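# Wrap the scarf around the snowman's neck

## Task

Drape the scarf around the snowman's neck so that its middle sits behind the neck and one end falls down the front on each side. The snowman must still be upright on the tray, and both hands must finish away from the scarf, the snowman and the tray.

## Robot and tools

Robot: two arms on a table, left_arm (bases near y = +0.257 m) and right_arm (near y = -0.274 m), each ending in a four-digit hand (index, middle, ring, thumb). left_arm carries a left hand, the mirror of the right hand on right_arm. Each arm has a wrist camera; cam_high looks down from a stand behind the arms.

Frame: every position, target and offset uses the scene frame. Its origin is at table-top height, midway between the arms; +x points out over the table, +y toward the left_arm side, +z up. Left and right in images need not match the arm names. Reported end_effector_position (metres) and end_effector_quat_wxyz describe each arm's hand point, a spot just out from the palm between the index and middle knuckles. In hand-point axes, +z runs along the straight fingers toward the tips, +y points out of the palm face, and +x runs across the palm away from the thumb on the right hand but toward the thumb on the left hand. Straight fingertips reach about 0.12 m past the hand point. A rigid mast sticks out at the wrist on the palm side and can collide with things.

execute_actions(actions, cameras): actions is a list of actions run in turn. Each action is a list of 1 to 15 rows, one row per 1/30 s step; if fewer than 15 rows are given, the last row is repeated. Every row is a single flat list of 48 numbers in [-1, 1] covering both arms, even when one arm stays put. Order: left_arm dx, dy, dz, rx, ry, rz; then left hand's 16 hinge numbers; left current_limit; left speed; then right_arm dx, dy, dz, rx, ry, rz; right hand's 16 hinge numbers; right current_limit; right speed.

The six arm numbers are an offset, not a pose: they are measured from the arm's Hand target as it stood when the action began, along scene axes, and every row in that action is relative to that same start. 1.0 equals 0.6 m for dx, dy, dz and 180 degrees for rx, ry, rz, which together form a rotation vector turning the hand about its target position. Sending the same offset in a new action moves the hand again by that amount. All zeros re-requests the current target. Orientation commands are clipped to 40 degrees from the measured orientation per step. The hand often stops short of its target (friction, load, and a right-arm elbow that sags); if it rests short, send the remaining gap as a further offset, and command a little higher to make up for sag.

The 16 hinge numbers are absolute goal positions, each scaled between that hinge's two stops, in this order: index_mcp, index_abd, index_pip, index_dip, middle_mcp, middle_abd, middle_pip, middle_dip, ring_mcp, ring_abd, ring_pip, ring_dip, thumb_cmc, thumb_axl, thumb_mcp, thumb_ipl. Moving toward -1 curls the fingers toward the palm and swings the thumb in front of it. Straight values: _mcp +0.75, _abd 0.00, _pip +0.58, _dip +0.70, thumb_cmc +0.71, thumb_axl +0.68, thumb_mcp +0.23, thumb_ipl +0.17. A 0 is a real goal, so to keep a hand unchanged, copy back its hand_goal, hand_current_limit and hand_speed. current_limit maps -1..+1 to 0..550 mA (minimum 11 mA) and also caps how fast a hinge can go; speed sets set-point speed as (speed + 1)/2 of 8.5 rad/s. They begin at +0.4 and -0.6 and remain until changed. A finger squeezes only if its goal lies past the object's surface.

cameras: list of names (cam_high, cam_left_wrist, cam_right_wrist), ["all"] or []. Images return by default only when actions is empty; an unknown name invalidates the call.

Results per arm: Hand target (the commanded pose after clipping; next offsets count from it), end effector pose, joint positions, velocities (may say "within noise") and torques (include arm weight; noisy; numbers 3 and 4 wrap at ±28 N m). Per hand, one entry per motor in the order above: hand_goal, hand_measured (same scale), hand_current_ma, hand_state (moving, goal, blocked or overload), plus hand_current_limit and hand_speed. MOTOR HOT warns of heat; OVER-TEMPERATURE FAULT means that arm dropped and is disabled for a while. Holding loads, reaching far out or pushing at unreachable targets heats motors.

zoom_image(camera, region): region [x0, y0, x1, y1] in pixels of that camera's latest 896x504 image, at most 504 by 504; only cameras in the newest images can be zoomed. read_manual(section) returns licence texts only. finished_scene(scene=1) ends the scene permanently.

Avoid: letting anything fall or be left off the table (that fails the task), knocking the snowman over, dropping the scarf or releasing it while moving, hard hits on fixed or heavy objects, and any contact or squeeze between the two hands or arms. A hinge drawing 495 mA or more for 5 s shuts off for 10 s, so don't clamp at full current. To stop pushing on something, command the target back beyond the hand point. Keep motion smooth and efficient; loose objects can get an occasional small nudge.

Each tool is called after ">>>" by a JSON object that holds its "api" and its "payload".

## Session

>>> {"api": "execute_actions", "payload": {"actions": []}}

Scene clock: 0.00 s.
left_arm: end_effector_position=(+0.4311, +0.3811, +0.2557) hand_goal=(+0.754, +0.000, +0.576, +0.696, +0.754, +0.000, +0.576, +0.696, +0.754, +0.000, +0.576, +0.696, +0.714, +0.678, +0.226, +0.168) hand_measured=(+0.754, +0.000, +0.576, +0.696, +0.754, +0.000, +0.576, +0.696, +0.754, +0.000, +0.576, +0.696, +0.714, +0.678, +0.226, +0.168) hand_current_ma=(+0, +0, +0, +0, +0, +0, +0, +0, +0, +0, +0, +0, +0, +0, +0, +0) hand_state=(goal, goal, goal, goal, goal, goal, goal, goal, goal, goal, goal, goal, goal, goal, goal, goal) hand_current_limit=0.40 hand_speed=-0.60 end_effector_quat_wxyz=(+0.513, +0.492, +0.699, -0.070) | right_arm: end_effector_position=(+0.4568, -0.4101, +0.2931) hand_goal=(+0.754, +0.000, +0.576, +0.696, +0.754, +0.000, +0.576, +0.696, +0.754, +0.000, +0.576, +0.696, +0.714, +0.678, +0.226, +0.168) hand_measured=(+0.754, +0.000, +0.576, +0.696, +0.754, +0.000, +0.576, +0.696, +0.754, +0.000, +0.576, +0.696, +0.714, +0.678, +0.226, +0.168) hand_current_ma=(+0, +0, +0, +0, +0, +0, +0, +0, +0, +0, +0, +0, +0, +0, +0, +0) hand_state=(goal, goal, goal, goal, goal, goal, goal, goal, goal, goal, goal, goal, goal, goal, goal, goal) hand_current_limit=0.40 hand_speed=-0.60 end_effector_quat_wxyz=(+0.033, +0.851, +0.183, +0.491)
Joint positions: left_arm=[0.714 1.018 0.761 -1.099 1.077 0.234] | right_arm=[-0.226 0.873 0.761 -0.469 -0.345 1.072]
Joint velocities: within noise
Joint torques (N m): no reading
Heat: left arm: hottest shoulder 34 °C; right arm: hottest wrist pitch 32 °C.
Hand target: left_arm +0.4358, +0.3850, +0.2696; +0.517, +0.498, +0.694, -0.058 | right_arm +0.4616, -0.4114, +0.3108; +0.040, +0.843, +0.185, +0.503

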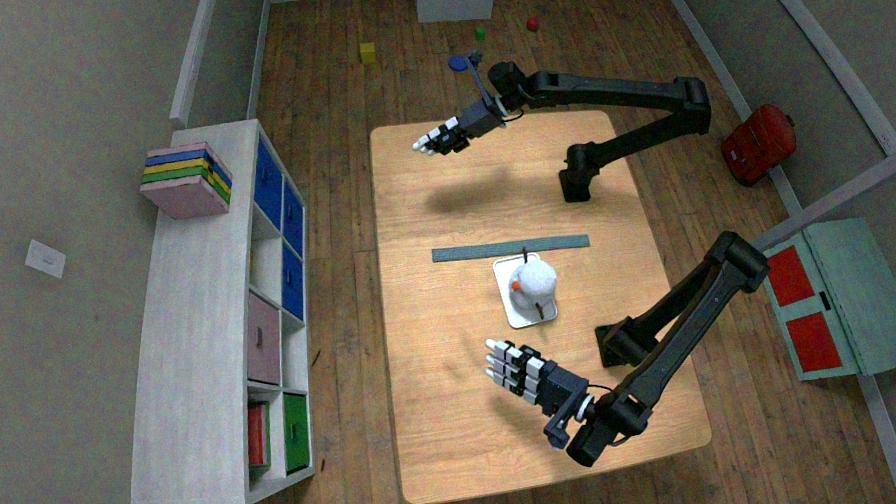

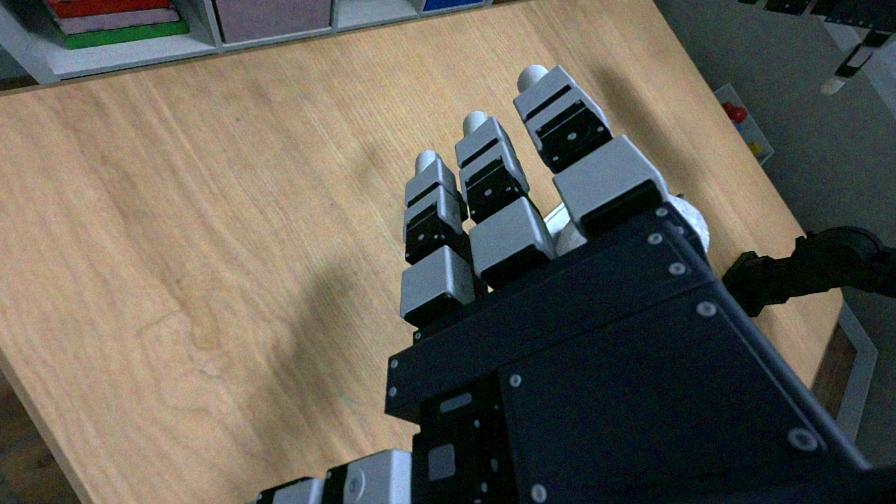

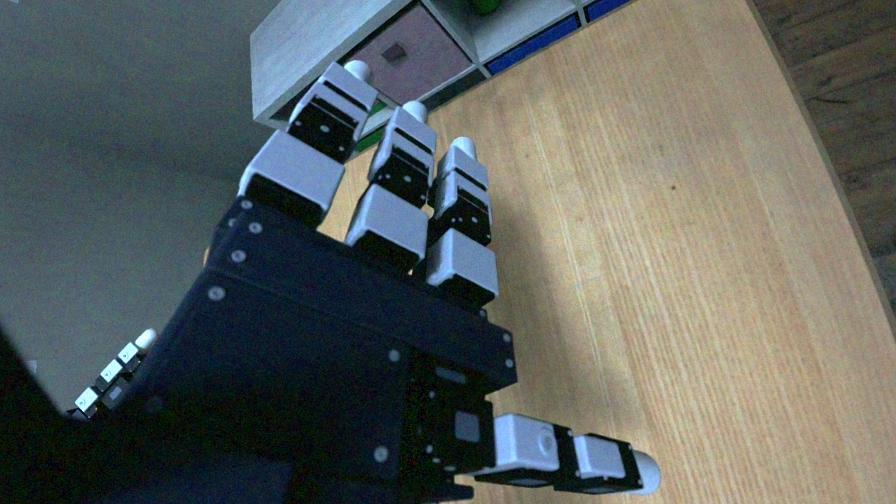

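>>> {"api": "zoom_image", "payload": {"camera": "cam_high", "region": [420, 220, 620, 340]}}

>>> {"api": "zoom_image", "payload": {"camera": "cam_high", "region": [360, 100, 720, 504]}}

Scaled by 2.520 from the camera's 896x504 image, which has a finer 1280x720 frame.

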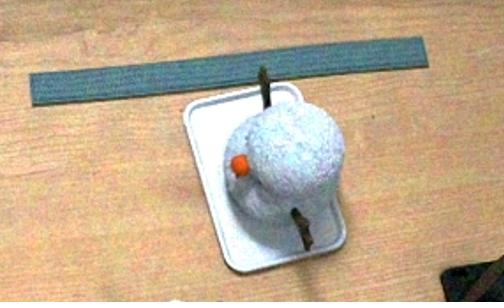

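Scaled by 1.248 from the camera's 896x504 image, which has a finer 1280x720 frame.

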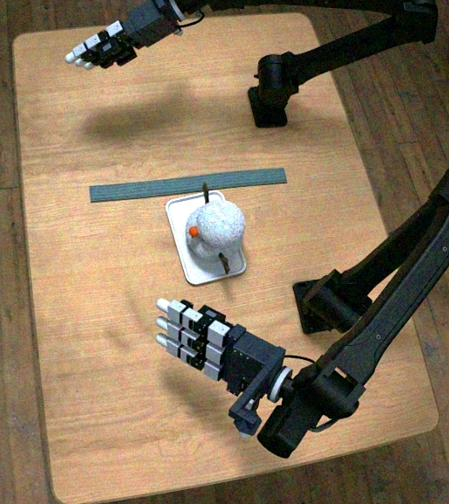

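>>> {"api": "zoom_image", "payload": {"camera": "cam_high", "region": [400, 50, 540, 160]}}

>>> {"api": "zoom_image", "payload": {"camera": "cam_high", "region": [470, 310, 650, 470]}}

>>> {"api": "zoom_image", "payload": {"camera": "cam_high", "region": [480, 230, 600, 340]}}

Scaled by 3.600 from the camera's 896x504 image, which has a finer 1280x720 frame.

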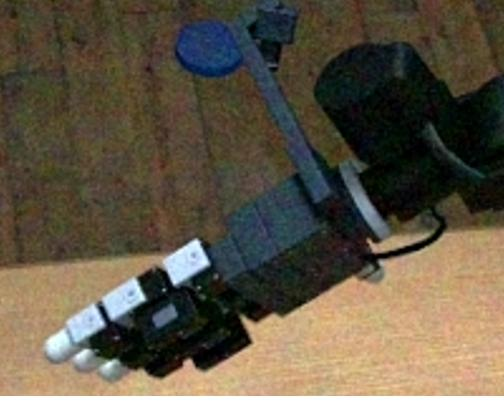

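Scaled by 2.800 from the camera's 896x504 image, which has a finer 1280x720 frame.

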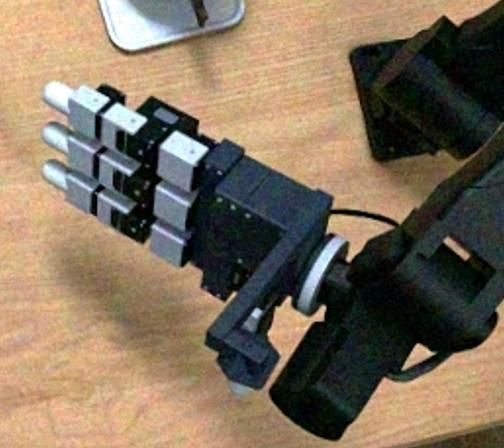

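Scaled by 4.200 from the camera's 896x504 image, which has a finer 1280x720 frame.

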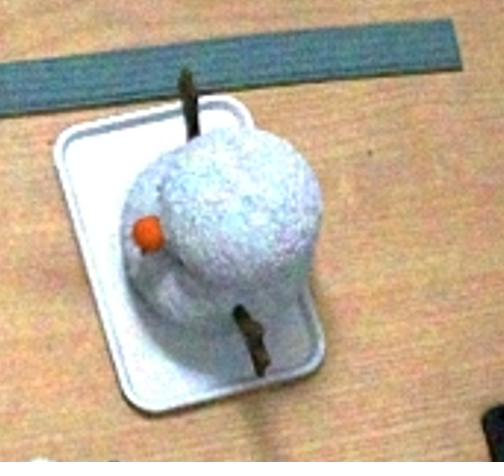

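>>> {"api": "execute_actions", "payload": {"actions": [[[0,0,0,0,0,0,-0.096,0,0.139,0.261,-0.479,0,-0.445,0.261,-0.479,0,-0.445,0.261,-0.571,0.677,0.135,0.168,0.4,-0.6,0.01,0.05,0,0.06,0.056,0.038,-0.096,0,0.139,0.261,-0.479,0,-0.445,0.261,-0.479,0,-0.445,0.261,-0.571,0.677,0.135,0.168,0.4,-0.6]],[[0,0,0,0,0,0,-0.096,0,0.139,0.261,-0.479,0,-0.445,0.261,-0.479,0,-0.445,0.261,-0.571,0.677,0.135,0.168,0.4,-0.6,0.01,0.08,0,0.06,0.056,0.038,-0.096,0,0.139,0.261,-0.479,0,-0.445,0.261,-0.479,0,-0.445,0.261,-0.571,0.677,0.135,0.168,0.4,-0.6]],[[0,0,0,0,0,0,-0.096,0,0.139,0.261,-0.479,0,-0.445,0.261,-0.479,0,-0.445,0.261,-0.571,0.677,0.135,0.168,0.4,-0.6,0.01,0.1,0,0.06,0.056,0.038,-0.096,0,0.139,0.261,-0.479,0,-0.445,0.261,-0.479,0,-0.445,0.261,-0.571,0.677,0.135,0.168,0.4,-0.6]]], "cameras": ["cam_high"]}}

Scene clock: 153.03 s.
left_arm: end_effector_position=(+0.4311, +0.3811, +0.2557) hand_goal=(-0.096, +0.000, +0.140, +0.262, -0.478, +0.000, -0.444, +0.262, -0.478, +0.000, -0.444, +0.262, -0.570, +0.678, +0.136, +0.168) hand_measured=(-0.084, +0.000, +0.144, +0.264, -0.468, +0.000, -0.442, +0.264, -0.470, +0.000, -0.442, +0.264, -0.552, +0.678, +0.136, +0.168) hand_current_ma=(+6, +0, +1, +0, +4, +0, +0, +0, +3, +0, +0, +0, +11, +0, +0, +0) hand_state=(goal, goal, goal, goal, goal, goal, goal, goal, goal, goal, goal, goal, goal, goal, goal, goal) hand_current_limit=0.40 hand_speed=-0.60 end_effector_quat_wxyz=(+0.513, +0.492, +0.699, -0.070) | right_arm: end_effector_position=(+0.4714, -0.2712, +0.2878) hand_goal=(-0.096, +0.000, +0.140, +0.262, -0.478, +0.000, -0.444, +0.262, -0.478, +0.000, -0.444, +0.262, -0.570, +0.678, +0.136, +0.168) hand_measured=(-0.090, +0.002, +0.144, +0.266, -0.468, +0.002, -0.438, +0.264, -0.466, +0.002, -0.440, +0.266, -0.560, +0.678, +0.136, +0.168) hand_current_ma=(+1, +0, +1, +0, +4, +0, +1, +0, +4, +0, +1, +0, +3, +0, +0, +0) hand_state=(goal, goal, goal, goal, goal, goal, goal, goal, goal, goal, goal, goal, goal, goal, goal, goal) hand_current_limit=0.40 hand_speed=-0.60 end_effector_quat_wxyz=(-0.335, +0.879, +0.184, +0.285)
Joint positions: left_arm=[0.714 1.018 0.761 -1.099 1.077 0.234] | right_arm=[-0.121 1.177 1.206 -1.191 -0.84 1.187]
Joint torques (N m): left_arm=[1.08 -6.65 10.09 0.27 1.08 0.23] | right_arm=[-0.91 -5.95 14.63 0.73 -0.56 -0.18]
Heat: left arm: hottest elbow 35 °C; right arm: hottest elbow 37 °C.
Hand target: left_arm +0.4358, +0.3850, +0.2696; +0.517, +0.498, +0.694, -0.058 | right_arm +0.4796, -0.2734, +0.3109; -0.330, +0.875, +0.187, +0.300
Off the commanded pose: left_arm 0.015 m, 2 deg | right_arm 0.025 m, 2 deg.
Images, in order (width x height): cam_high 896x504.

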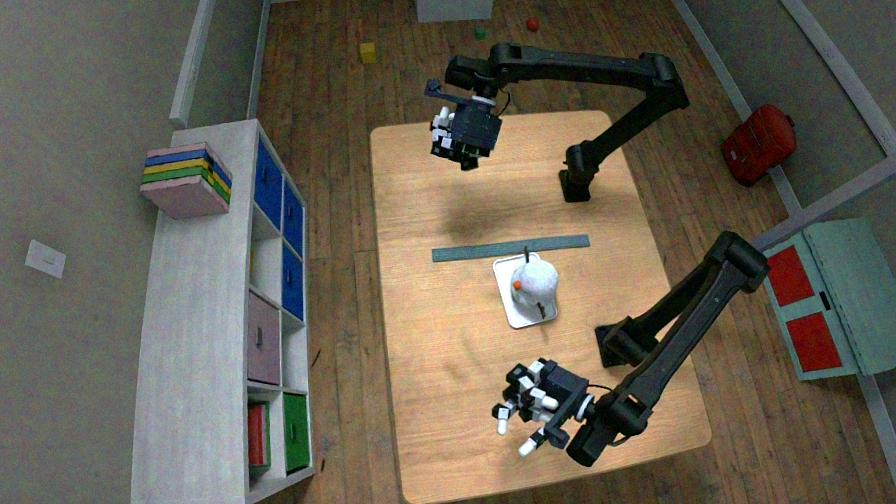

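>>> {"api": "execute_actions", "payload": {"actions": [[[-0.03,-0.04,0.1,-0.0676,0.0246,0.0383,-0.096,0,0.139,0.261,-0.479,0,-0.445,0.261,-0.479,0,-0.445,0.261,-0.571,0.677,0.135,0.168,0.4,-0.6,0.006,0.08,-0.05,0.06,0.0564,0.0378,-0.096,0,0.139,0.261,-0.479,0,-0.445,0.261,-0.479,0,-0.445,0.261,-0.571,0.677,0.135,0.168,0.4,-0.6]],[[-0.03,-0.04,0.1,-0.0676,0.0246,0.0383,-0.096,0,0.139,0.261,-0.479,0,-0.445,0.261,-0.479,0,-0.445,0.261,-0.571,0.677,0.135,0.168,0.4,-0.6,0.006,0.08,-0.05,0.06,0.0564,0.0378,-0.096,0,0.139,0.261,-0.479,0,-0.445,0.261,-0.479,0,-0.445,0.261,-0.571,0.677,0.135,0.168,0.4,-0.6]],[[-0.03,-0.04,0.1,-0.0676,0.0246,0.0383,-0.096,0,0.139,0.261,-0.479,0,-0.445,0.261,-0.479,0,-0.445,0.261,-0.571,0.677,0.135,0.168,0.4,-0.6,0.006,0.08,-0.05,0.06,0.0564,0.0378,-0.096,0,0.139,0.261,-0.479,0,-0.445,0.261,-0.479,0,-0.445,0.261,-0.571,0.677,0.135,0.168,0.4,-0.6]],[[-0.05,-0.08,0.03,-0.0676,0.0246,0.0383,-0.096,0,0.139,0.261,-0.479,0,-0.445,0.261,-0.479,0,-0.445,0.261,-0.571,0.677,0.135,0.168,0.4,-0.6,0.006,0.08,-0.05,0,0,0,-0.096,0,0.139,0.261,-0.479,0,-0.445,0.261,-0.479,0,-0.445,0.261,-0.571,0.677,0.135,0.168,0.4,-0.6]]], "cameras": ["cam_high"]}}

Scene clock: 176.70 s.
left_arm: end_effector_position=(+0.3498, +0.2684, +0.4541) hand_goal=(-0.096, +0.000, +0.140, +0.262, -0.478, +0.000, -0.444, +0.262, -0.478, +0.000, -0.444, +0.262, -0.570, +0.678, +0.136, +0.168) hand_measured=(-0.094, +0.002, +0.142, +0.264, -0.472, +0.000, -0.442, +0.264, -0.474, +0.000, -0.442, +0.264, -0.558, +0.678, +0.136, +0.168) hand_current_ma=(+0, +0, +0, +0, +1, +0, +0, +0, +1, +0, +0, +0, +5, +0, +0, +0) hand_state=(goal, goal, goal, goal, goal, goal, goal, goal, goal, goal, goal, goal, goal, goal, goal, goal) hand_current_limit=0.40 hand_speed=-0.60 end_effector_quat_wxyz=(+0.554, +0.050, +0.780, -0.286) | right_arm: end_effector_position=(+0.4832, -0.0792, +0.1855) hand_goal=(-0.096, +0.000, +0.140, +0.262, -0.478, +0.000, -0.444, +0.262, -0.478, +0.000, -0.444, +0.262, -0.570, +0.678, +0.136, +0.168) hand_measured=(-0.100, +0.002, +0.142, +0.264, -0.474, +0.002, -0.438, +0.264, -0.474, +0.002, -0.440, +0.266, -0.568, +0.678, +0.136, +0.168) hand_current_ma=(+0, +0, +0, +0, +1, +0, +1, +0, +1, +0, +1, +0, +0, +0, +0, +0) hand_state=(goal, goal, goal, goal, goal, goal, goal, goal, goal, goal, goal, goal, goal, goal, goal, goal) hand_current_limit=0.40 hand_speed=-0.60 end_effector_quat_wxyz=(-0.642, +0.752, +0.151, +0.030)
Joint positions: left_arm=[0.266 0.533 1.047 -0.831 0.775 -1.757] | right_arm=[0.122 1.706 1.374 -1.582 -1.384 0.977]
Joint torques (N m): left_arm=[-0.26 0.15 9.85 1.92 0.06 0.13] | right_arm=[-1.14 -11.34 10.59 0.25 -1 -0.05]
Heat: left arm: hottest elbow 36 °C; right arm: hottest elbow 36 °C.
Hand target: left_arm +0.3518, +0.2649, +0.4674; +0.564, +0.056, +0.773, -0.287 | right_arm +0.4940, -0.0814, +0.1909; -0.640, +0.751, +0.154, +0.042
Off the commanded pose: left_arm 0.014 m, 2 deg | right_arm 0.012 m, 1 deg.
Images, in order (width x height): cam_high 896x504.

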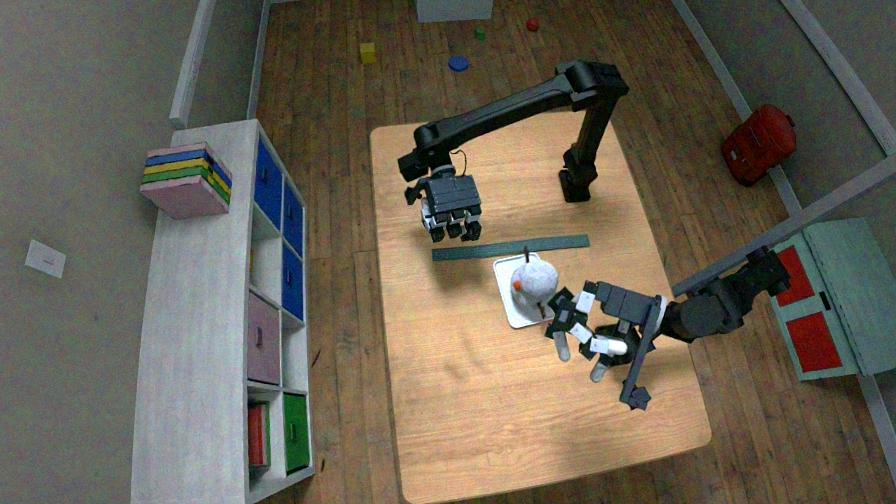

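>>> {"api": "execute_actions", "payload": {"actions": [[[0,-0.03,0,0.0934,-0.0564,-0.0224,-0.096,0,0.139,0.261,-0.479,0,-0.445,0.261,-0.479,0,-0.445,0.261,-0.571,0.677,0.135,0.168,0.4,-0.6,0.002,0.027,-0.039,0,0,0,-0.096,0,0.139,0.261,-0.479,0,-0.445,0.261,-0.479,0,-0.445,0.261,-0.571,0.677,0.135,0.168,0.4,-0.6]],[[0,-0.03,0,0.0934,-0.0564,-0.0224,-0.096,0,0.139,0.261,-0.479,0,-0.445,0.261,-0.479,0,-0.445,0.261,-0.571,0.677,0.135,0.168,0.4,-0.6,0.002,0.027,-0.039,0,0,0,-0.096,0,0.139,0.261,-0.479,0,-0.445,0.261,-0.479,0,-0.445,0.261,-0.571,0.677,0.135,0.168,0.4,-0.6]],[[0,-0.03,0,0.0934,-0.0564,-0.0224,-0.096,0,0.139,0.261,-0.479,0,-0.445,0.261,-0.479,0,-0.445,0.261,-0.571,0.677,0.135,0.168,0.4,-0.6,0.002,0.027,-0.039,0,0,0,-0.096,0,0.139,0.261,-0.479,0,-0.445,0.261,-0.479,0,-0.445,0.261,-0.571,0.677,0.135,0.168,0.4,-0.6]],[[0,-0.03,0,0.0934,-0.0564,-0.0224,-0.096,0,0.139,0.261,-0.479,0,-0.445,0.261,-0.479,0,-0.445,0.261,-0.571,0.677,0.135,0.168,0.4,-0.6,0,0,0,0,0,0,-0.096,0,0.139,0.261,-0.479,0,-0.445,0.261,-0.479,0,-0.445,0.261,-0.571,0.677,0.135,0.168,0.4,-0.6]],[[0,-0.03,0,0.0934,-0.0564,-0.0224,-0.096,0,0.139,0.261,-0.479,0,-0.445,0.261,-0.479,0,-0.445,0.261,-0.571,0.677,0.135,0.168,0.4,-0.6,0,0,0,0,0,0,-0.096,0,0.139,0.261,-0.479,0,-0.445,0.261,-0.479,0,-0.445,0.261,-0.571,0.677,0.135,0.168,0.4,-0.6]]], "cameras": ["all"]}}

>>> {"api": "zoom_image", "payload": {"camera": "cam_high", "region": [400, 180, 540, 300]}}

Scene clock: 200.10 s.
left_arm: end_effector_position=(+0.3490, +0.1725, +0.4652) hand_goal=(-0.096, +0.000, +0.140, +0.262, -0.478, +0.000, -0.444, +0.262, -0.478, +0.000, -0.444, +0.262, -0.570, +0.678, +0.136, +0.168) hand_measured=(-0.092, +0.004, +0.142, +0.264, -0.476, +0.002, -0.444, +0.264, -0.476, +0.002, -0.444, +0.264, -0.562, +0.678, +0.136, +0.168) hand_current_ma=(+1, +1, +0, +0, +0, +0, +0, +0, +0, +0, +0, +0, +3, +0, +0, +0) hand_state=(goal, goal, goal, goal, goal, goal, goal, goal, goal, goal, goal, goal, goal, goal, goal, goal) hand_current_limit=0.40 hand_speed=-0.60 end_effector_quat_wxyz=(+0.581, +0.631, +0.456, +0.239) | right_arm: end_effector_position=(+0.5010, -0.0377, +0.1206) hand_goal=(-0.096, +0.000, +0.140, +0.262, -0.478, +0.000, -0.444, +0.262, -0.478, +0.000, -0.444, +0.262, -0.570, +0.678, +0.136, +0.168) hand_measured=(-0.100, +0.002, +0.142, +0.264, -0.474, +0.002, -0.438, +0.264, -0.474, +0.002, -0.440, +0.266, -0.566, +0.678, +0.136, +0.168) hand_current_ma=(+0, +0, +0, +0, +0, +0, +1, +0, +1, +0, +1, +0, +0, +0, +0, +0) hand_state=(goal, goal, goal, goal, goal, goal, goal, goal, goal, goal, goal, goal, goal, goal, goal, goal) hand_current_limit=0.40 hand_speed=-0.60 end_effector_quat_wxyz=(-0.641, +0.752, +0.150, +0.043)
Joint positions: left_arm=[-0.171 0.335 0.665 -0.559 0.368 -0.152] | right_arm=[0.202 1.719 1.214 -0.858 -1.391 1.518]
Joint torques (N m): left_arm=[2.14 0.85 8.76 2.07 0.22 0.15] | right_arm=[-0.03 -12.45 7.82 1.18 -0.94 -0.05]
Heat: left arm: hottest elbow 36 °C; right arm: hottest elbow 35 °C.
Hand target: left_arm +0.3517, +0.1751, +0.4676; +0.581, +0.629, +0.452, +0.248 | right_arm +0.4976, -0.0327, +0.1206; -0.640, +0.751, +0.154, +0.041
Off the commanded pose: left_arm 0.004 m, 1 deg | right_arm 0.006 m, 1 deg.

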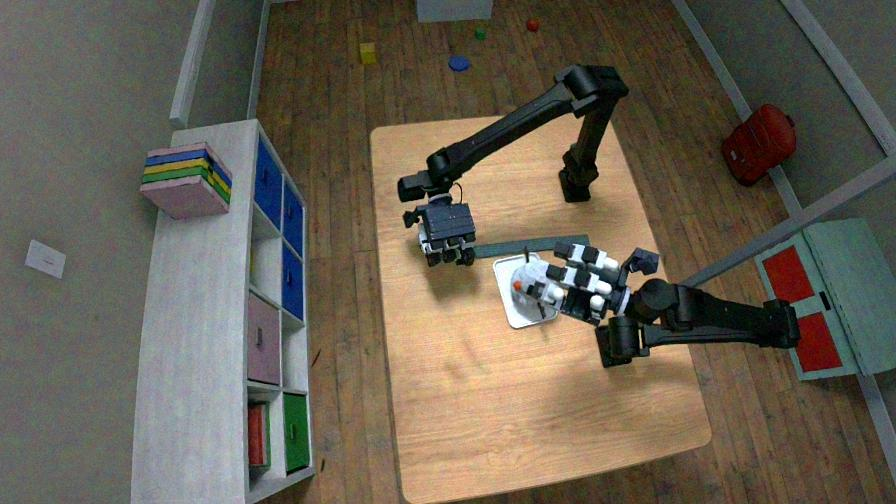

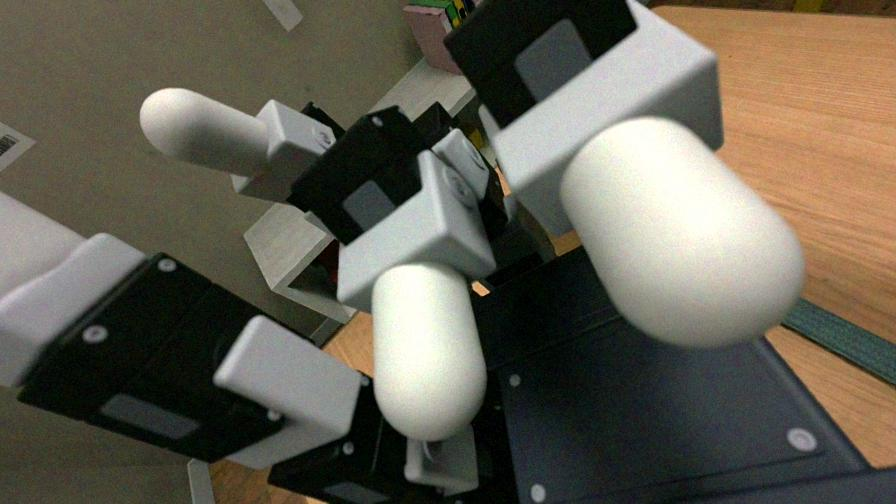

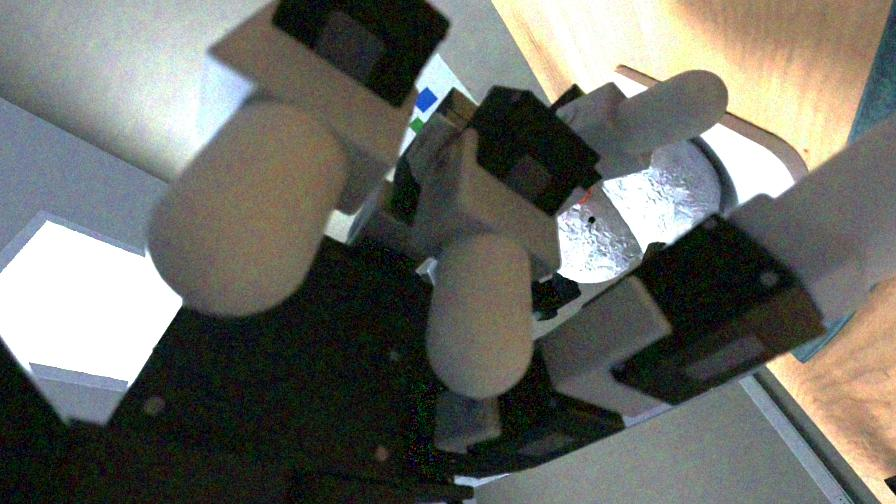

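Scaled by 3.600 from the camera's 896x504 image, which has a finer 1280x720 frame.

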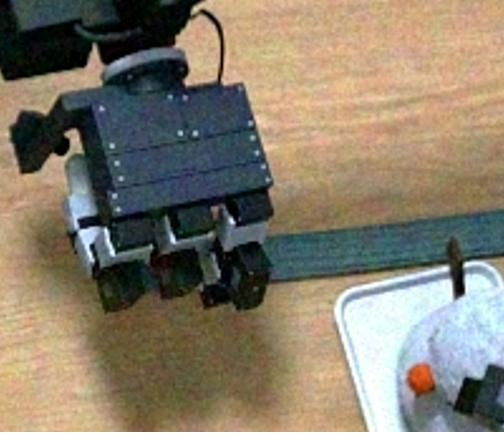

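>>> {"api": "execute_actions", "payload": {"actions": [[[-0.017,-0.048,-0.006,0.0549,0.0681,-0.0144,-0.096,0,0.139,0.261,-0.479,0,-0.445,0.261,-0.479,0,-0.445,0.261,-0.571,0.677,0.135,0.168,0.4,-0.6,0,0,-0.015,0,0,0,-0.096,0,0.139,0.261,-0.479,0,-0.445,0.261,-0.479,0,-0.445,0.261,-0.571,0.677,0.135,0.168,0.4,-0.6]],[[-0.017,-0.048,-0.006,0.0549,0.0681,-0.0144,-0.096,0,0.139,0.261,-0.479,0,-0.445,0.261,-0.479,0,-0.445,0.261,-0.571,0.677,0.135,0.168,0.4,-0.6,0,0,-0.015,0,0,0,-0.096,0,0.139,0.261,-0.479,0,-0.445,0.261,-0.479,0,-0.445,0.261,-0.571,0.677,0.135,0.168,0.4,-0.6]],[[-0.017,-0.048,-0.006,0.0549,0.0681,-0.0144,-0.096,0,0.139,0.261,-0.479,0,-0.445,0.261,-0.479,0,-0.445,0.261,-0.571,0.677,0.135,0.168,0.4,-0.6,0,0,-0.015,0,0,0,-0.096,0,0.139,0.261,-0.479,0,-0.445,0.261,-0.479,0,-0.445,0.261,-0.571,0.677,0.135,0.168,0.4,-0.6]],[[-0.017,-0.048,-0.006,0.0549,0.0681,-0.0144,-0.096,0,0.139,0.261,-0.479,0,-0.445,0.261,-0.479,0,-0.445,0.261,-0.571,0.677,0.135,0.168,0.4,-0.6,0,0,-0.015,0,0,0,-0.096,0,0.139,0.261,-0.479,0,-0.445,0.261,-0.479,0,-0.445,0.261,-0.571,0.677,0.135,0.168,0.4,-0.6]],[[-0.017,-0.048,-0.006,0.0549,0.0681,-0.0144,-0.096,0,0.139,0.261,-0.479,0,-0.445,0.261,-0.479,0,-0.445,0.261,-0.571,0.677,0.135,0.168,0.4,-0.6,0,0,-0.015,0,0,0,-0.096,0,0.139,0.261,-0.479,0,-0.445,0.261,-0.479,0,-0.445,0.261,-0.571,0.677,0.135,0.168,0.4,-0.6]]], "cameras": ["cam_high", "cam_right_wrist"]}}

Scene clock: 234.43 s.
left_arm: end_effector_position=(+0.3009, +0.0334, +0.4196) hand_goal=(-0.096, +0.000, +0.140, +0.262, -0.478, +0.000, -0.444, +0.262, -0.478, +0.000, -0.444, +0.262, -0.570, +0.678, +0.136, +0.168) hand_measured=(-0.086, +0.002, +0.142, +0.264, -0.472, +0.002, -0.444, +0.264, -0.472, +0.002, -0.444, +0.264, -0.568, +0.678, +0.132, +0.168) hand_current_ma=(+4, +0, +0, +0, +2, +0, +0, +0, +2, +0, +0, +0, +0, +0, -1, +0) hand_state=(goal, goal, goal, goal, goal, goal, goal, goal, goal, goal, goal, goal, goal, goal, goal, goal) hand_current_limit=0.40 hand_speed=-0.60 end_effector_quat_wxyz=(+0.147, +0.874, +0.461, +0.050) | right_arm: end_effector_position=(+0.5010, -0.0378, +0.0845) hand_goal=(-0.096, +0.000, +0.140, +0.262, -0.478, +0.000, -0.444, +0.262, -0.478, +0.000, -0.444, +0.262, -0.570, +0.678, +0.136, +0.168) hand_measured=(-0.100, +0.002, +0.142, +0.264, -0.474, +0.002, -0.438, +0.264, -0.474, +0.002, -0.440, +0.266, -0.566, +0.678, +0.136, +0.168) hand_current_ma=(+0, +0, +0, +0, +0, +0, +1, +0, +1, +0, +1, +0, +0, +0, +0, +0) hand_state=(goal, goal, goal, goal, goal, goal, goal, goal, goal, goal, goal, goal, goal, goal, goal, goal) hand_current_limit=0.40 hand_speed=-0.60 end_effector_quat_wxyz=(-0.640, +0.751, +0.155, +0.050)
Joint positions: left_arm=[-0.875 0.896 1.334 -1.7 -0.038 -0.276] | right_arm=[0.202 1.762 1.162 -0.744 -1.39 1.52]
Joint torques (N m): left_arm=[0.26 -4.37 12.59 0.31 -0.14 -0.19] | right_arm=[-0.03 -11.11 7.53 1.2 -0.95 -0.06]
Heat: left arm: hottest elbow 37 °C; right arm: hottest elbow 34 °C.
Hand target: left_arm +0.3007, +0.0309, +0.4495; -0.001, +0.883, +0.469, -0.001 | right_arm +0.4975, -0.0328, +0.0755; -0.640, +0.751, +0.154, +0.041
Off the commanded pose: left_arm 0.030 m, 18 deg | right_arm 0.011 m, 1 deg.
joint sent to its limit (left arm) — joint 4 (wrist pitch), lower limit. The joint targets are off in orientation, not in position.
Images, in order (width x height): cam_high 896x504, cam_right_wrist 896x504.

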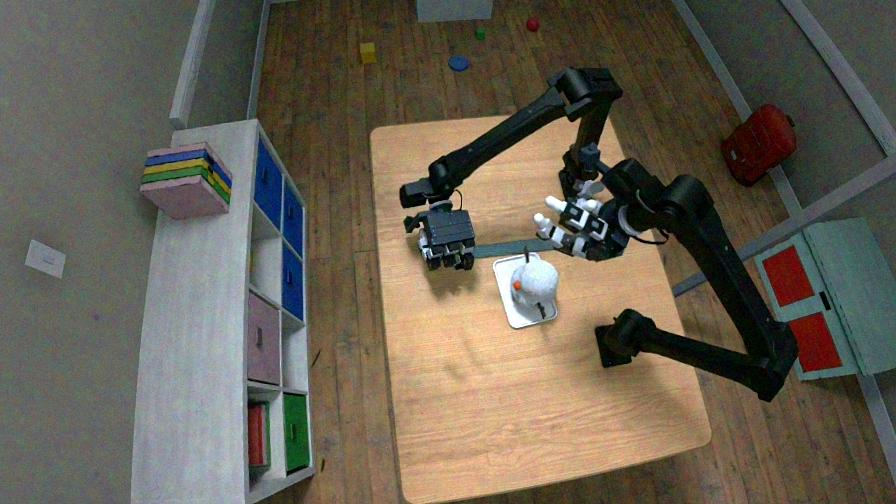

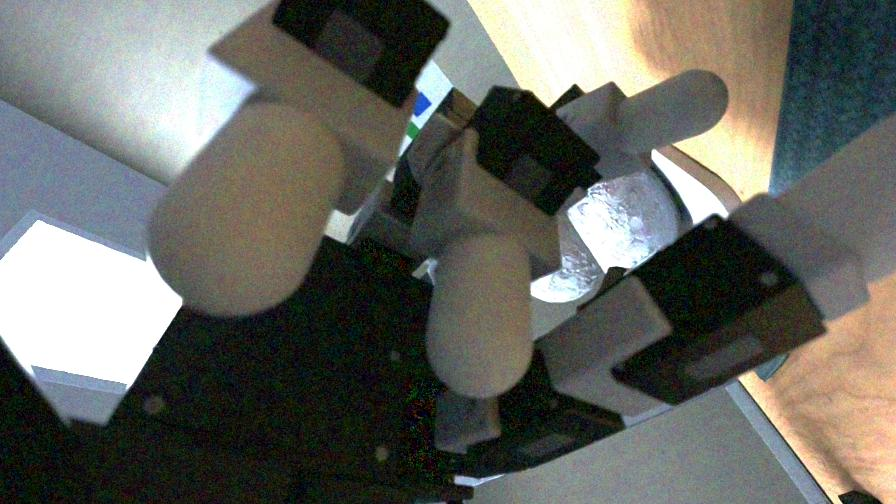

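>>> {"api": "execute_actions", "payload": {"actions": [[[-0.036,-0.019,-0.028,0.0367,-0.0179,-0.0778,-0.096,0,0.139,0.261,-0.479,0,-0.445,0.261,-0.479,0,-0.445,0.261,-0.571,0.677,0.135,0.168,0.4,-0.6,0,0,-0.015,0,0,0,-0.096,0,0.139,0.261,-0.479,0,-0.445,0.261,-0.479,0,-0.445,0.261,-0.571,0.677,0.135,0.168,0.4,-0.6]],[[-0.036,-0.019,-0.028,0.0367,-0.0179,-0.0778,-0.096,0,0.139,0.261,-0.479,0,-0.445,0.261,-0.479,0,-0.445,0.261,-0.571,0.677,0.135,0.168,0.4,-0.6,0,0,-0.015,0,0,0,-0.096,0,0.139,0.261,-0.479,0,-0.445,0.261,-0.479,0,-0.445,0.261,-0.571,0.677,0.135,0.168,0.4,-0.6]],[[-0.036,-0.019,-0.028,0.0367,-0.0179,-0.0778,-0.096,0,0.139,0.261,-0.479,0,-0.445,0.261,-0.479,0,-0.445,0.261,-0.571,0.677,0.135,0.168,0.4,-0.6,0,0,-0.01,0,0,0,-0.096,0,0.139,0.261,-0.479,0,-0.445,0.261,-0.479,0,-0.445,0.261,-0.571,0.677,0.135,0.168,0.4,-0.6]],[[-0.036,-0.019,-0.028,0.0367,-0.0179,-0.0778,-0.096,0,0.139,0.261,-0.479,0,-0.445,0.261,-0.479,0,-0.445,0.261,-0.571,0.677,0.135,0.168,0.4,-0.6,0,0,0,0,0,0,-0.096,0,0.139,0.261,-0.479,0,-0.445,0.261,-0.479,0,-0.445,0.261,-0.571,0.677,0.135,0.168,0.4,-0.6]],[[-0.036,-0.019,-0.028,0.0367,-0.0179,-0.0778,-0.096,0,0.139,0.261,-0.479,0,-0.445,0.261,-0.479,0,-0.445,0.261,-0.571,0.677,0.135,0.168,0.4,-0.6,0,0,0,0,0,0,-0.096,0,0.139,0.261,-0.479,0,-0.445,0.261,-0.479,0,-0.445,0.261,-0.571,0.677,0.135,0.168,0.4,-0.6]],[[-0.036,-0.019,-0.028,0.0367,-0.0179,-0.0778,-0.096,0,0.139,0.261,-0.479,0,-0.445,0.261,-0.479,0,-0.445,0.261,-0.571,0.677,0.135,0.168,0.4,-0.6,0,0,0,0,0,0,-0.096,0,0.139,0.261,-0.479,0,-0.445,0.261,-0.479,0,-0.445,0.261,-0.571,0.677,0.135,0.168,0.4,-0.6]]], "cameras": ["cam_high", "cam_right_wrist"]}}

Scene clock: 254.23 s.
left_arm: end_effector_position=(+0.1744, -0.0386, +0.3523) hand_goal=(-0.096, +0.000, +0.140, +0.262, -0.478, +0.000, -0.444, +0.262, -0.478, +0.000, -0.444, +0.262, -0.570, +0.678, +0.136, +0.168) hand_measured=(-0.088, -0.002, +0.142, +0.264, -0.470, +0.000, -0.444, +0.264, -0.472, +0.000, -0.444, +0.264, -0.574, +0.678, +0.132, +0.168) hand_current_ma=(+3, +0, +0, +0, +2, +0, +0, +0, +2, +0, +0, +0, -1, +0, -1, +0) hand_state=(goal, goal, goal, goal, goal, goal, goal, goal, goal, goal, goal, goal, goal, goal, goal, goal) hand_current_limit=0.40 hand_speed=-0.60 end_effector_quat_wxyz=(-0.095, +0.899, -0.295, +0.310) | right_arm: end_effector_position=(+0.5021, -0.0373, +0.0664) hand_goal=(-0.096, +0.000, +0.140, +0.262, -0.478, +0.000, -0.444, +0.262, -0.478, +0.000, -0.444, +0.262, -0.570, +0.678, +0.136, +0.168) hand_measured=(-0.100, +0.002, +0.136, +0.258, -0.474, +0.002, -0.438, +0.264, -0.474, +0.002, -0.440, +0.266, -0.566, +0.678, +0.136, +0.168) hand_current_ma=(+0, +0, -1, +0, +0, +0, +1, +0, +1, +0, +1, +0, +0, +0, +0, +0) hand_state=(goal, goal, goal, goal, goal, goal, goal, goal, goal, goal, goal, goal, goal, goal, goal, goal) hand_current_limit=0.40 hand_speed=-0.60 end_effector_quat_wxyz=(-0.641, +0.750, +0.155, +0.051)
Joint positions: left_arm=[-1.363 0.895 1.194 -1.702 -0.642 0.891] | right_arm=[0.202 1.791 1.144 -0.689 -1.392 1.526]
Joint torques (N m): left_arm=[0.32 -4.66 7.35 0.06 -0.6 -0.15] | right_arm=[-0.09 -10.58 6.99 1.33 -0.85 -0.13]
Heat: left arm: hottest elbow 36 °C; right arm: hottest elbow 33 °C.
Hand target: left_arm +0.1711, -0.0374, +0.3487; -0.202, +0.903, -0.258, +0.277 | right_arm +0.4975, -0.0328, +0.0517; -0.640, +0.751, +0.154, +0.041
Off the commanded pose: left_arm 0.005 m, 14 deg | right_arm 0.016 m, 1 deg.
joint sent to its limit (left arm) — joint 4 (wrist pitch), lower limit. The joint targets are off in orientation, not in position.
Images, in order (width x height): cam_high 896x504, cam_right_wrist 896x504.

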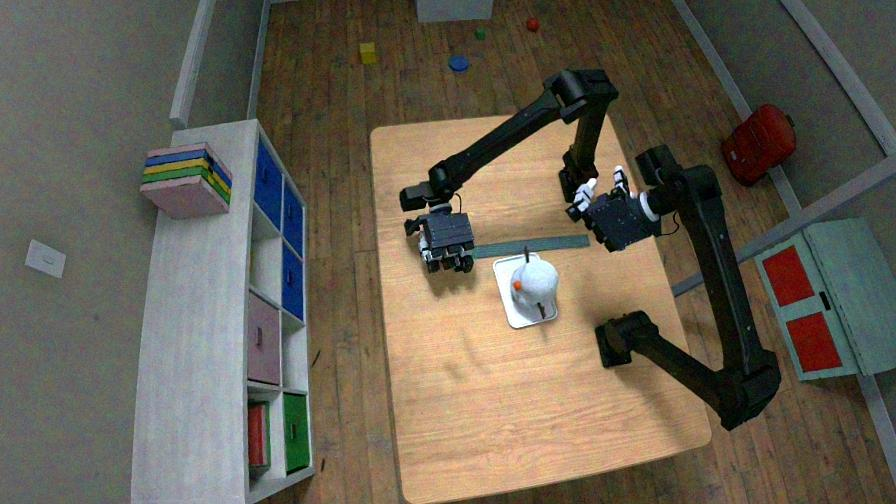

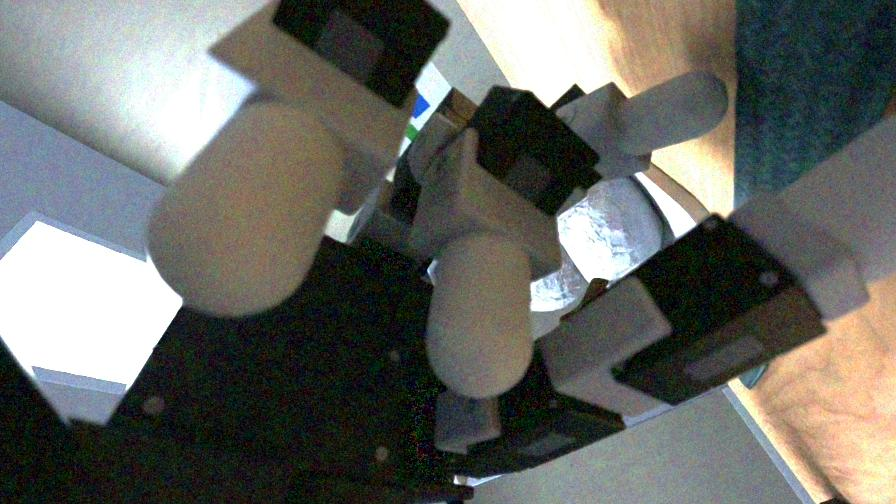

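>>> {"api": "execute_actions", "payload": {"actions": [[[-0.013,-0.019,-0.05,0.0568,-0.0388,-0.0622,-0.096,0,0.139,0.261,-0.479,0,-0.445,0.261,-0.479,0,-0.445,0.261,-0.571,0.677,0.135,0.168,0.4,-0.6,0,0,-0.01,0,0,0,-0.096,0,0.139,0.261,-0.479,0,-0.445,0.261,-0.479,0,-0.445,0.261,-0.571,0.677,0.135,0.168,0.4,-0.6]],[[-0.013,-0.019,-0.05,0.0568,-0.0388,-0.0622,-0.096,0,0.139,0.261,-0.479,0,-0.445,0.261,-0.479,0,-0.445,0.261,-0.571,0.677,0.135,0.168,0.4,-0.6,0,0,0,0,0,0,-0.096,0,0.139,0.261,-0.479,0,-0.445,0.261,-0.479,0,-0.445,0.261,-0.571,0.677,0.135,0.168,0.4,-0.6]],[[-0.013,-0.019,-0.05,0.0568,-0.0388,-0.0622,-0.096,0,0.139,0.261,-0.479,0,-0.445,0.261,-0.479,0,-0.445,0.261,-0.571,0.677,0.135,0.168,0.4,-0.6,0,0,0,0,0,0,-0.096,0,0.139,0.261,-0.479,0,-0.445,0.261,-0.479,0,-0.445,0.261,-0.571,0.677,0.135,0.168,0.4,-0.6]],[[-0.013,-0.019,-0.05,0.0568,-0.0388,-0.0622,-0.096,0,0.139,0.261,-0.479,0,-0.445,0.261,-0.479,0,-0.445,0.261,-0.571,0.677,0.135,0.168,0.4,-0.6,0,0,0,0,0,0,-0.096,0,0.139,0.261,-0.479,0,-0.445,0.261,-0.479,0,-0.445,0.261,-0.571,0.677,0.135,0.168,0.4,-0.6]],[[-0.013,-0.019,-0.05,0.0568,-0.0388,-0.0622,-0.096,0,0.139,0.261,-0.479,0,-0.445,0.261,-0.479,0,-0.445,0.261,-0.571,0.677,0.135,0.168,0.4,-0.6,0,0,0,0,0,0,-0.096,0,0.139,0.261,-0.479,0,-0.445,0.261,-0.479,0,-0.445,0.261,-0.571,0.677,0.135,0.168,0.4,-0.6]]], "cameras": ["all"]}}

Scene clock: 268.67 s.
left_arm: end_effector_position=(+0.1316, -0.0982, +0.2014) hand_goal=(-0.096, +0.000, +0.140, +0.262, -0.478, +0.000, -0.444, +0.262, -0.478, +0.000, -0.444, +0.262, -0.570, +0.678, +0.136, +0.168) hand_measured=(-0.098, -0.002, +0.142, +0.264, -0.474, +0.000, -0.444, +0.264, -0.474, +0.000, -0.442, +0.264, -0.570, +0.678, +0.136, +0.168) hand_current_ma=(+0, +0, +0, +0, +1, +0, +0, +0, +1, +0, +0, +0, +0, +0, +0, +0) hand_state=(goal, goal, goal, goal, goal, goal, goal, goal, goal, goal, goal, goal, goal, goal, goal, goal) hand_current_limit=0.40 hand_speed=-0.60 end_effector_quat_wxyz=(+0.473, -0.406, +0.643, -0.445) | right_arm: end_effector_position=(+0.5024, -0.0366, +0.0653) hand_goal=(-0.096, +0.000, +0.140, +0.262, -0.478, +0.000, -0.444, +0.262, -0.478, +0.000, -0.444, +0.262, -0.570, +0.678, +0.136, +0.168) hand_measured=(-0.100, +0.002, +0.128, +0.252, -0.474, +0.002, -0.438, +0.264, -0.474, +0.002, -0.440, +0.266, -0.566, +0.678, +0.136, +0.168) hand_current_ma=(-1, +0, -5, -3, +0, +0, +1, +0, +1, +0, +1, +0, +0, +0, +0, +0) hand_state=(goal, goal, goal, goal, goal, goal, goal, goal, goal, goal, goal, goal, goal, goal, goal, goal) hand_current_limit=0.40 hand_speed=-0.60 end_effector_quat_wxyz=(-0.643, +0.748, +0.156, +0.051)
Joint positions: left_arm=[-1.787 1.3 0.965 -1.432 -1.411 1.626] | right_arm=[0.202 1.794 1.143 -0.678 -1.398 1.531]
Joint torques (N m): left_arm=[1.14 -9.93 6.11 -0.29 -0.97 0.14] | right_arm=[0.03 -10.05 6.72 1.43 -0.64 -0.19]
Heat: left arm: hottest elbow 36 °C; right arm: hottest elbow 32 °C.
Hand target: left_arm +0.1322, -0.0944, +0.1987; +0.467, -0.399, +0.652, -0.443 | right_arm +0.4976, -0.0329, +0.0457; -0.640, +0.751, +0.154, +0.042
Off the commanded pose: left_arm 0.005 m, 1 deg | right_arm 0.021 m, 1 deg.

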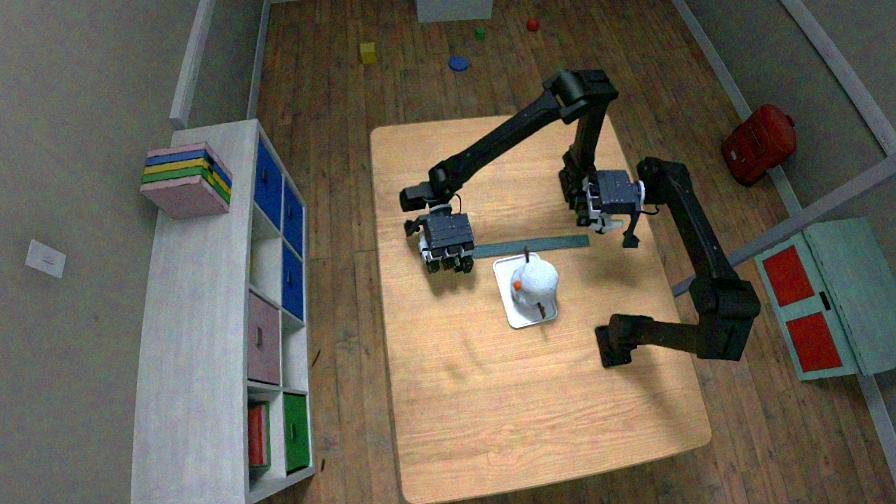

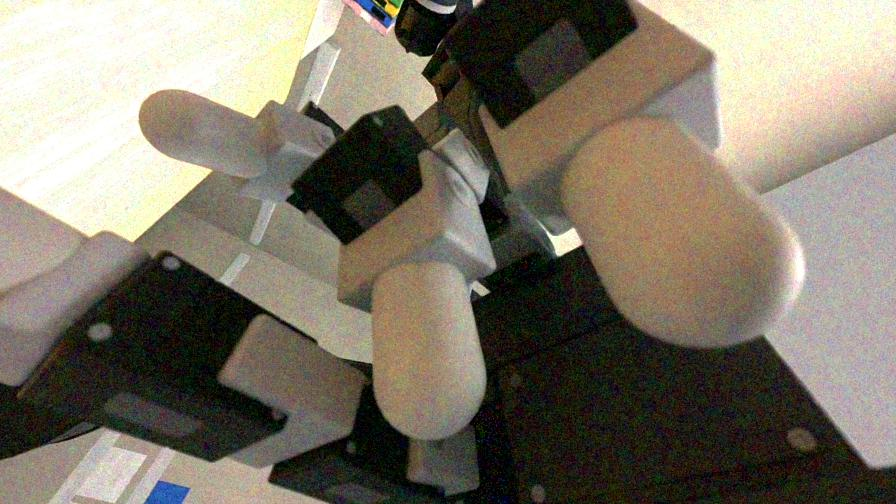

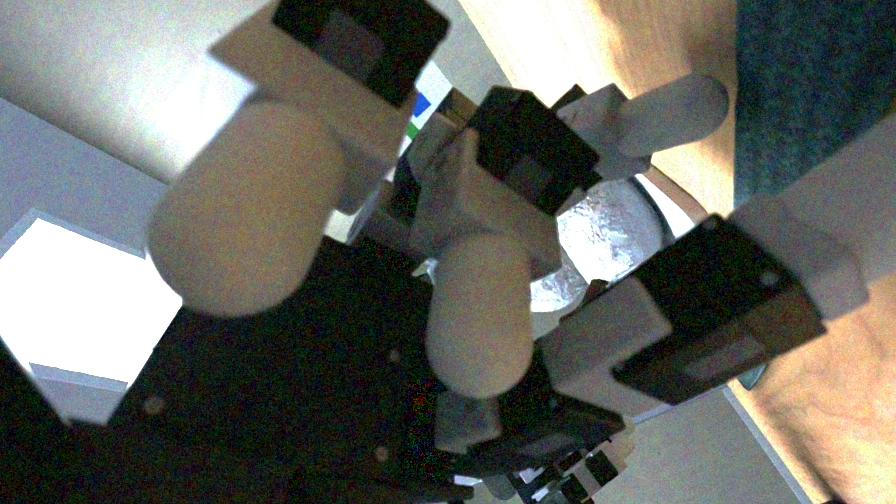

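>>> {"api": "execute_actions", "payload": {"actions": [[[0,0,-0.046,0,0,0,-0.096,0,0.139,0.261,-0.479,0,-0.445,0.261,-0.479,0,-0.445,0.261,-0.571,0.677,0.135,0.168,0.4,-0.6,0,0,0.008,0,0,0,-0.178,0,0.182,0.304,-0.479,0,-0.445,0.261,-0.479,0,-0.445,0.261,-0.571,0.677,0.101,0.168,0.4,-0.6]],[[0,0,-0.046,0,0,0,-0.096,0,0.139,0.261,-0.479,0,-0.445,0.261,-0.479,0,-0.445,0.261,-0.571,0.677,0.135,0.168,0.4,-0.6,0,0,0,0,0,0,-0.274,0,0.226,0.348,-0.479,0,-0.445,0.261,-0.479,0,-0.445,0.261,-0.571,0.677,0.056,0.168,0.4,-0.6]],[[0,0,-0.046,0,0,0,-0.096,0,0.139,0.261,-0.479,0,-0.445,0.261,-0.479,0,-0.445,0.261,-0.571,0.677,0.135,0.168,0.4,-0.6,0,0,0,0,0,0,-0.356,0,0.27,0.391,-0.479,0,-0.445,0.261,-0.479,0,-0.445,0.261,-0.571,0.677,0.022,0.168,0.4,-0.6]],[[0,0,-0.046,0,0,0,-0.096,0,0.139,0.261,-0.479,0,-0.445,0.261,-0.479,0,-0.445,0.261,-0.571,0.677,0.135,0.168,0.4,-0.6,0,0,0,0,0,0,-0.452,0,0.27,0.391,-0.479,0,-0.445,0.261,-0.479,0,-0.445,0.261,-0.571,0.677,-0.045,0.168,0.4,-0.6]]], "cameras": ["all"]}}

Scene clock: 279.73 s.
left_arm: end_effector_position=(+0.1306, -0.0961, +0.0887) hand_goal=(-0.096, +0.000, +0.140, +0.262, -0.478, +0.000, -0.444, +0.262, -0.478, +0.000, -0.444, +0.262, -0.570, +0.678, +0.136, +0.168) hand_measured=(-0.098, -0.002, +0.142, +0.264, -0.474, +0.000, -0.444, +0.264, -0.474, +0.000, -0.442, +0.264, -0.570, +0.678, +0.136, +0.168) hand_current_ma=(+0, +0, +0, +0, +1, +0, +0, +0, +1, +0, +0, +0, +0, +0, +0, +0) hand_state=(goal, goal, goal, goal, goal, goal, goal, goal, goal, goal, goal, goal, goal, goal, goal, goal) hand_current_limit=0.40 hand_speed=-0.60 end_effector_quat_wxyz=(+0.466, -0.400, +0.652, -0.445) | right_arm: end_effector_position=(+0.5000, -0.0326, +0.0682) hand_goal=(-0.452, +0.000, +0.270, +0.392, -0.478, +0.000, -0.444, +0.262, -0.478, +0.000, -0.444, +0.262, -0.570, +0.678, -0.044, +0.168) hand_measured=(-0.314, -0.006, +0.286, +0.392, -0.474, +0.002, -0.438, +0.264, -0.474, +0.002, -0.440, +0.266, -0.582, +0.678, +0.038, +0.192) hand_current_ma=(+370, -1, +8, +0, +0, +0, +1, +0, +1, +0, +1, +0, -5, +0, +212, +27) hand_state=(blocked, goal, goal, goal, goal, goal, goal, goal, goal, goal, goal, goal, goal, goal, blocked, blocked) hand_current_limit=0.40 hand_speed=-0.60 end_effector_quat_wxyz=(-0.649, +0.743, +0.156, +0.047)
Joint positions: left_arm=[-1.787 1.422 0.754 -0.969 -1.401 1.762] | right_arm=[0.208 1.793 1.143 -0.678 -1.413 1.536]
Joint torques (N m): left_arm=[1.32 -10.17 5.59 -0.14 -1.06 0.12] | right_arm=[-0.44 -10.58 7.01 1.05 -0.04 -0.23]
Heat: left arm: hottest elbow 35 °C; right arm: hottest elbow 32 °C.
Hand target: left_arm +0.1322, -0.0944, +0.0883; +0.467, -0.399, +0.652, -0.443 | right_arm +0.4976, -0.0329, +0.0504; -0.640, +0.751, +0.154, +0.041
Off the commanded pose: left_arm 0.002 m, 0 deg | right_arm 0.018 m, 2 deg.

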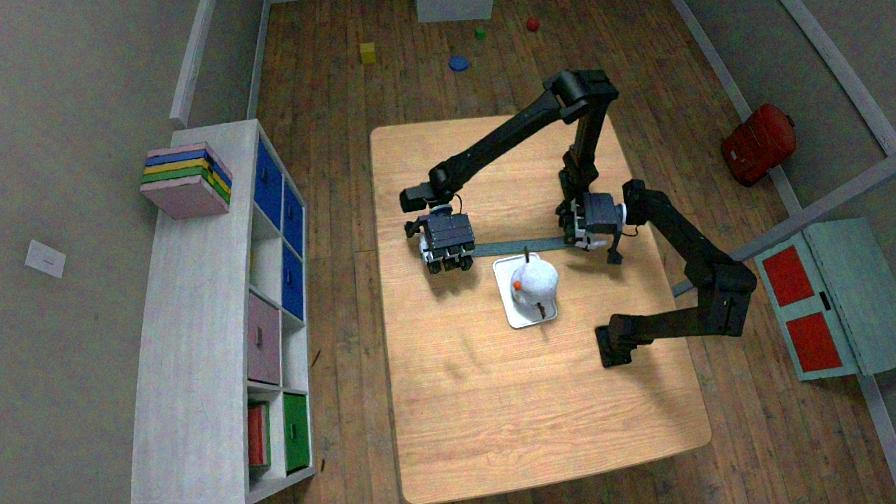

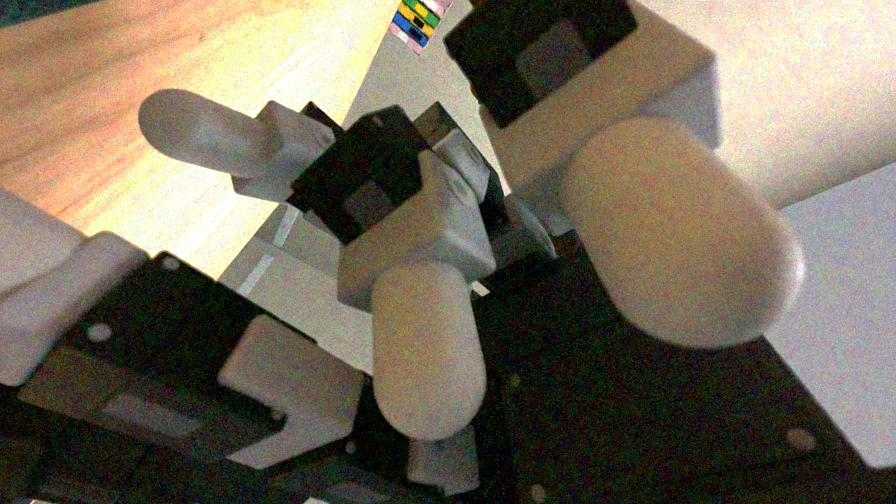

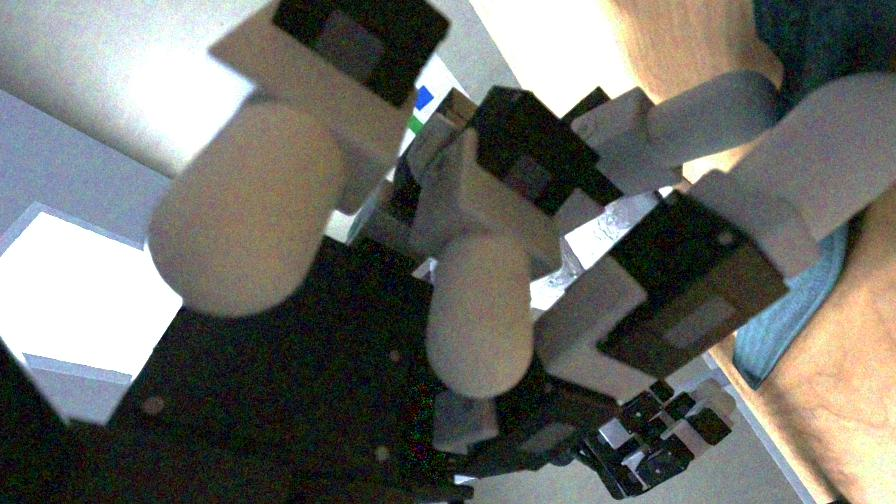

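>>> {"api": "zoom_image", "payload": {"camera": "cam_high", "region": [540, 170, 680, 290]}}

>>> {"api": "zoom_image", "payload": {"camera": "cam_high", "region": [400, 190, 540, 310]}}

Scaled by 3.600 from the camera's 896x504 image, which has a finer 1280x720 frame.

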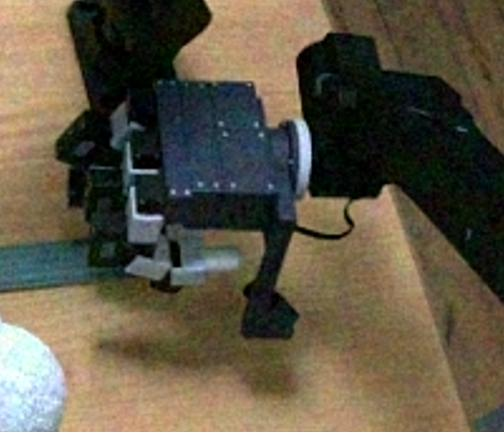

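Scaled by 3.600 from the camera's 896x504 image, which has a finer 1280x720 frame.

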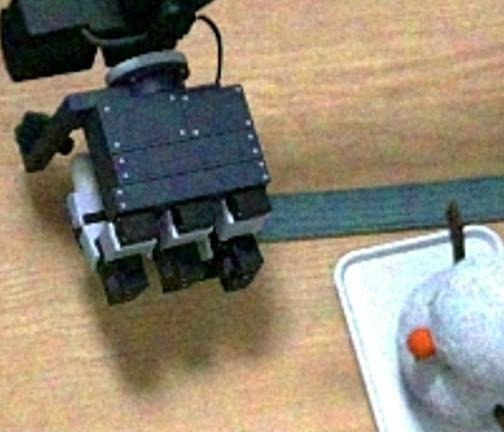

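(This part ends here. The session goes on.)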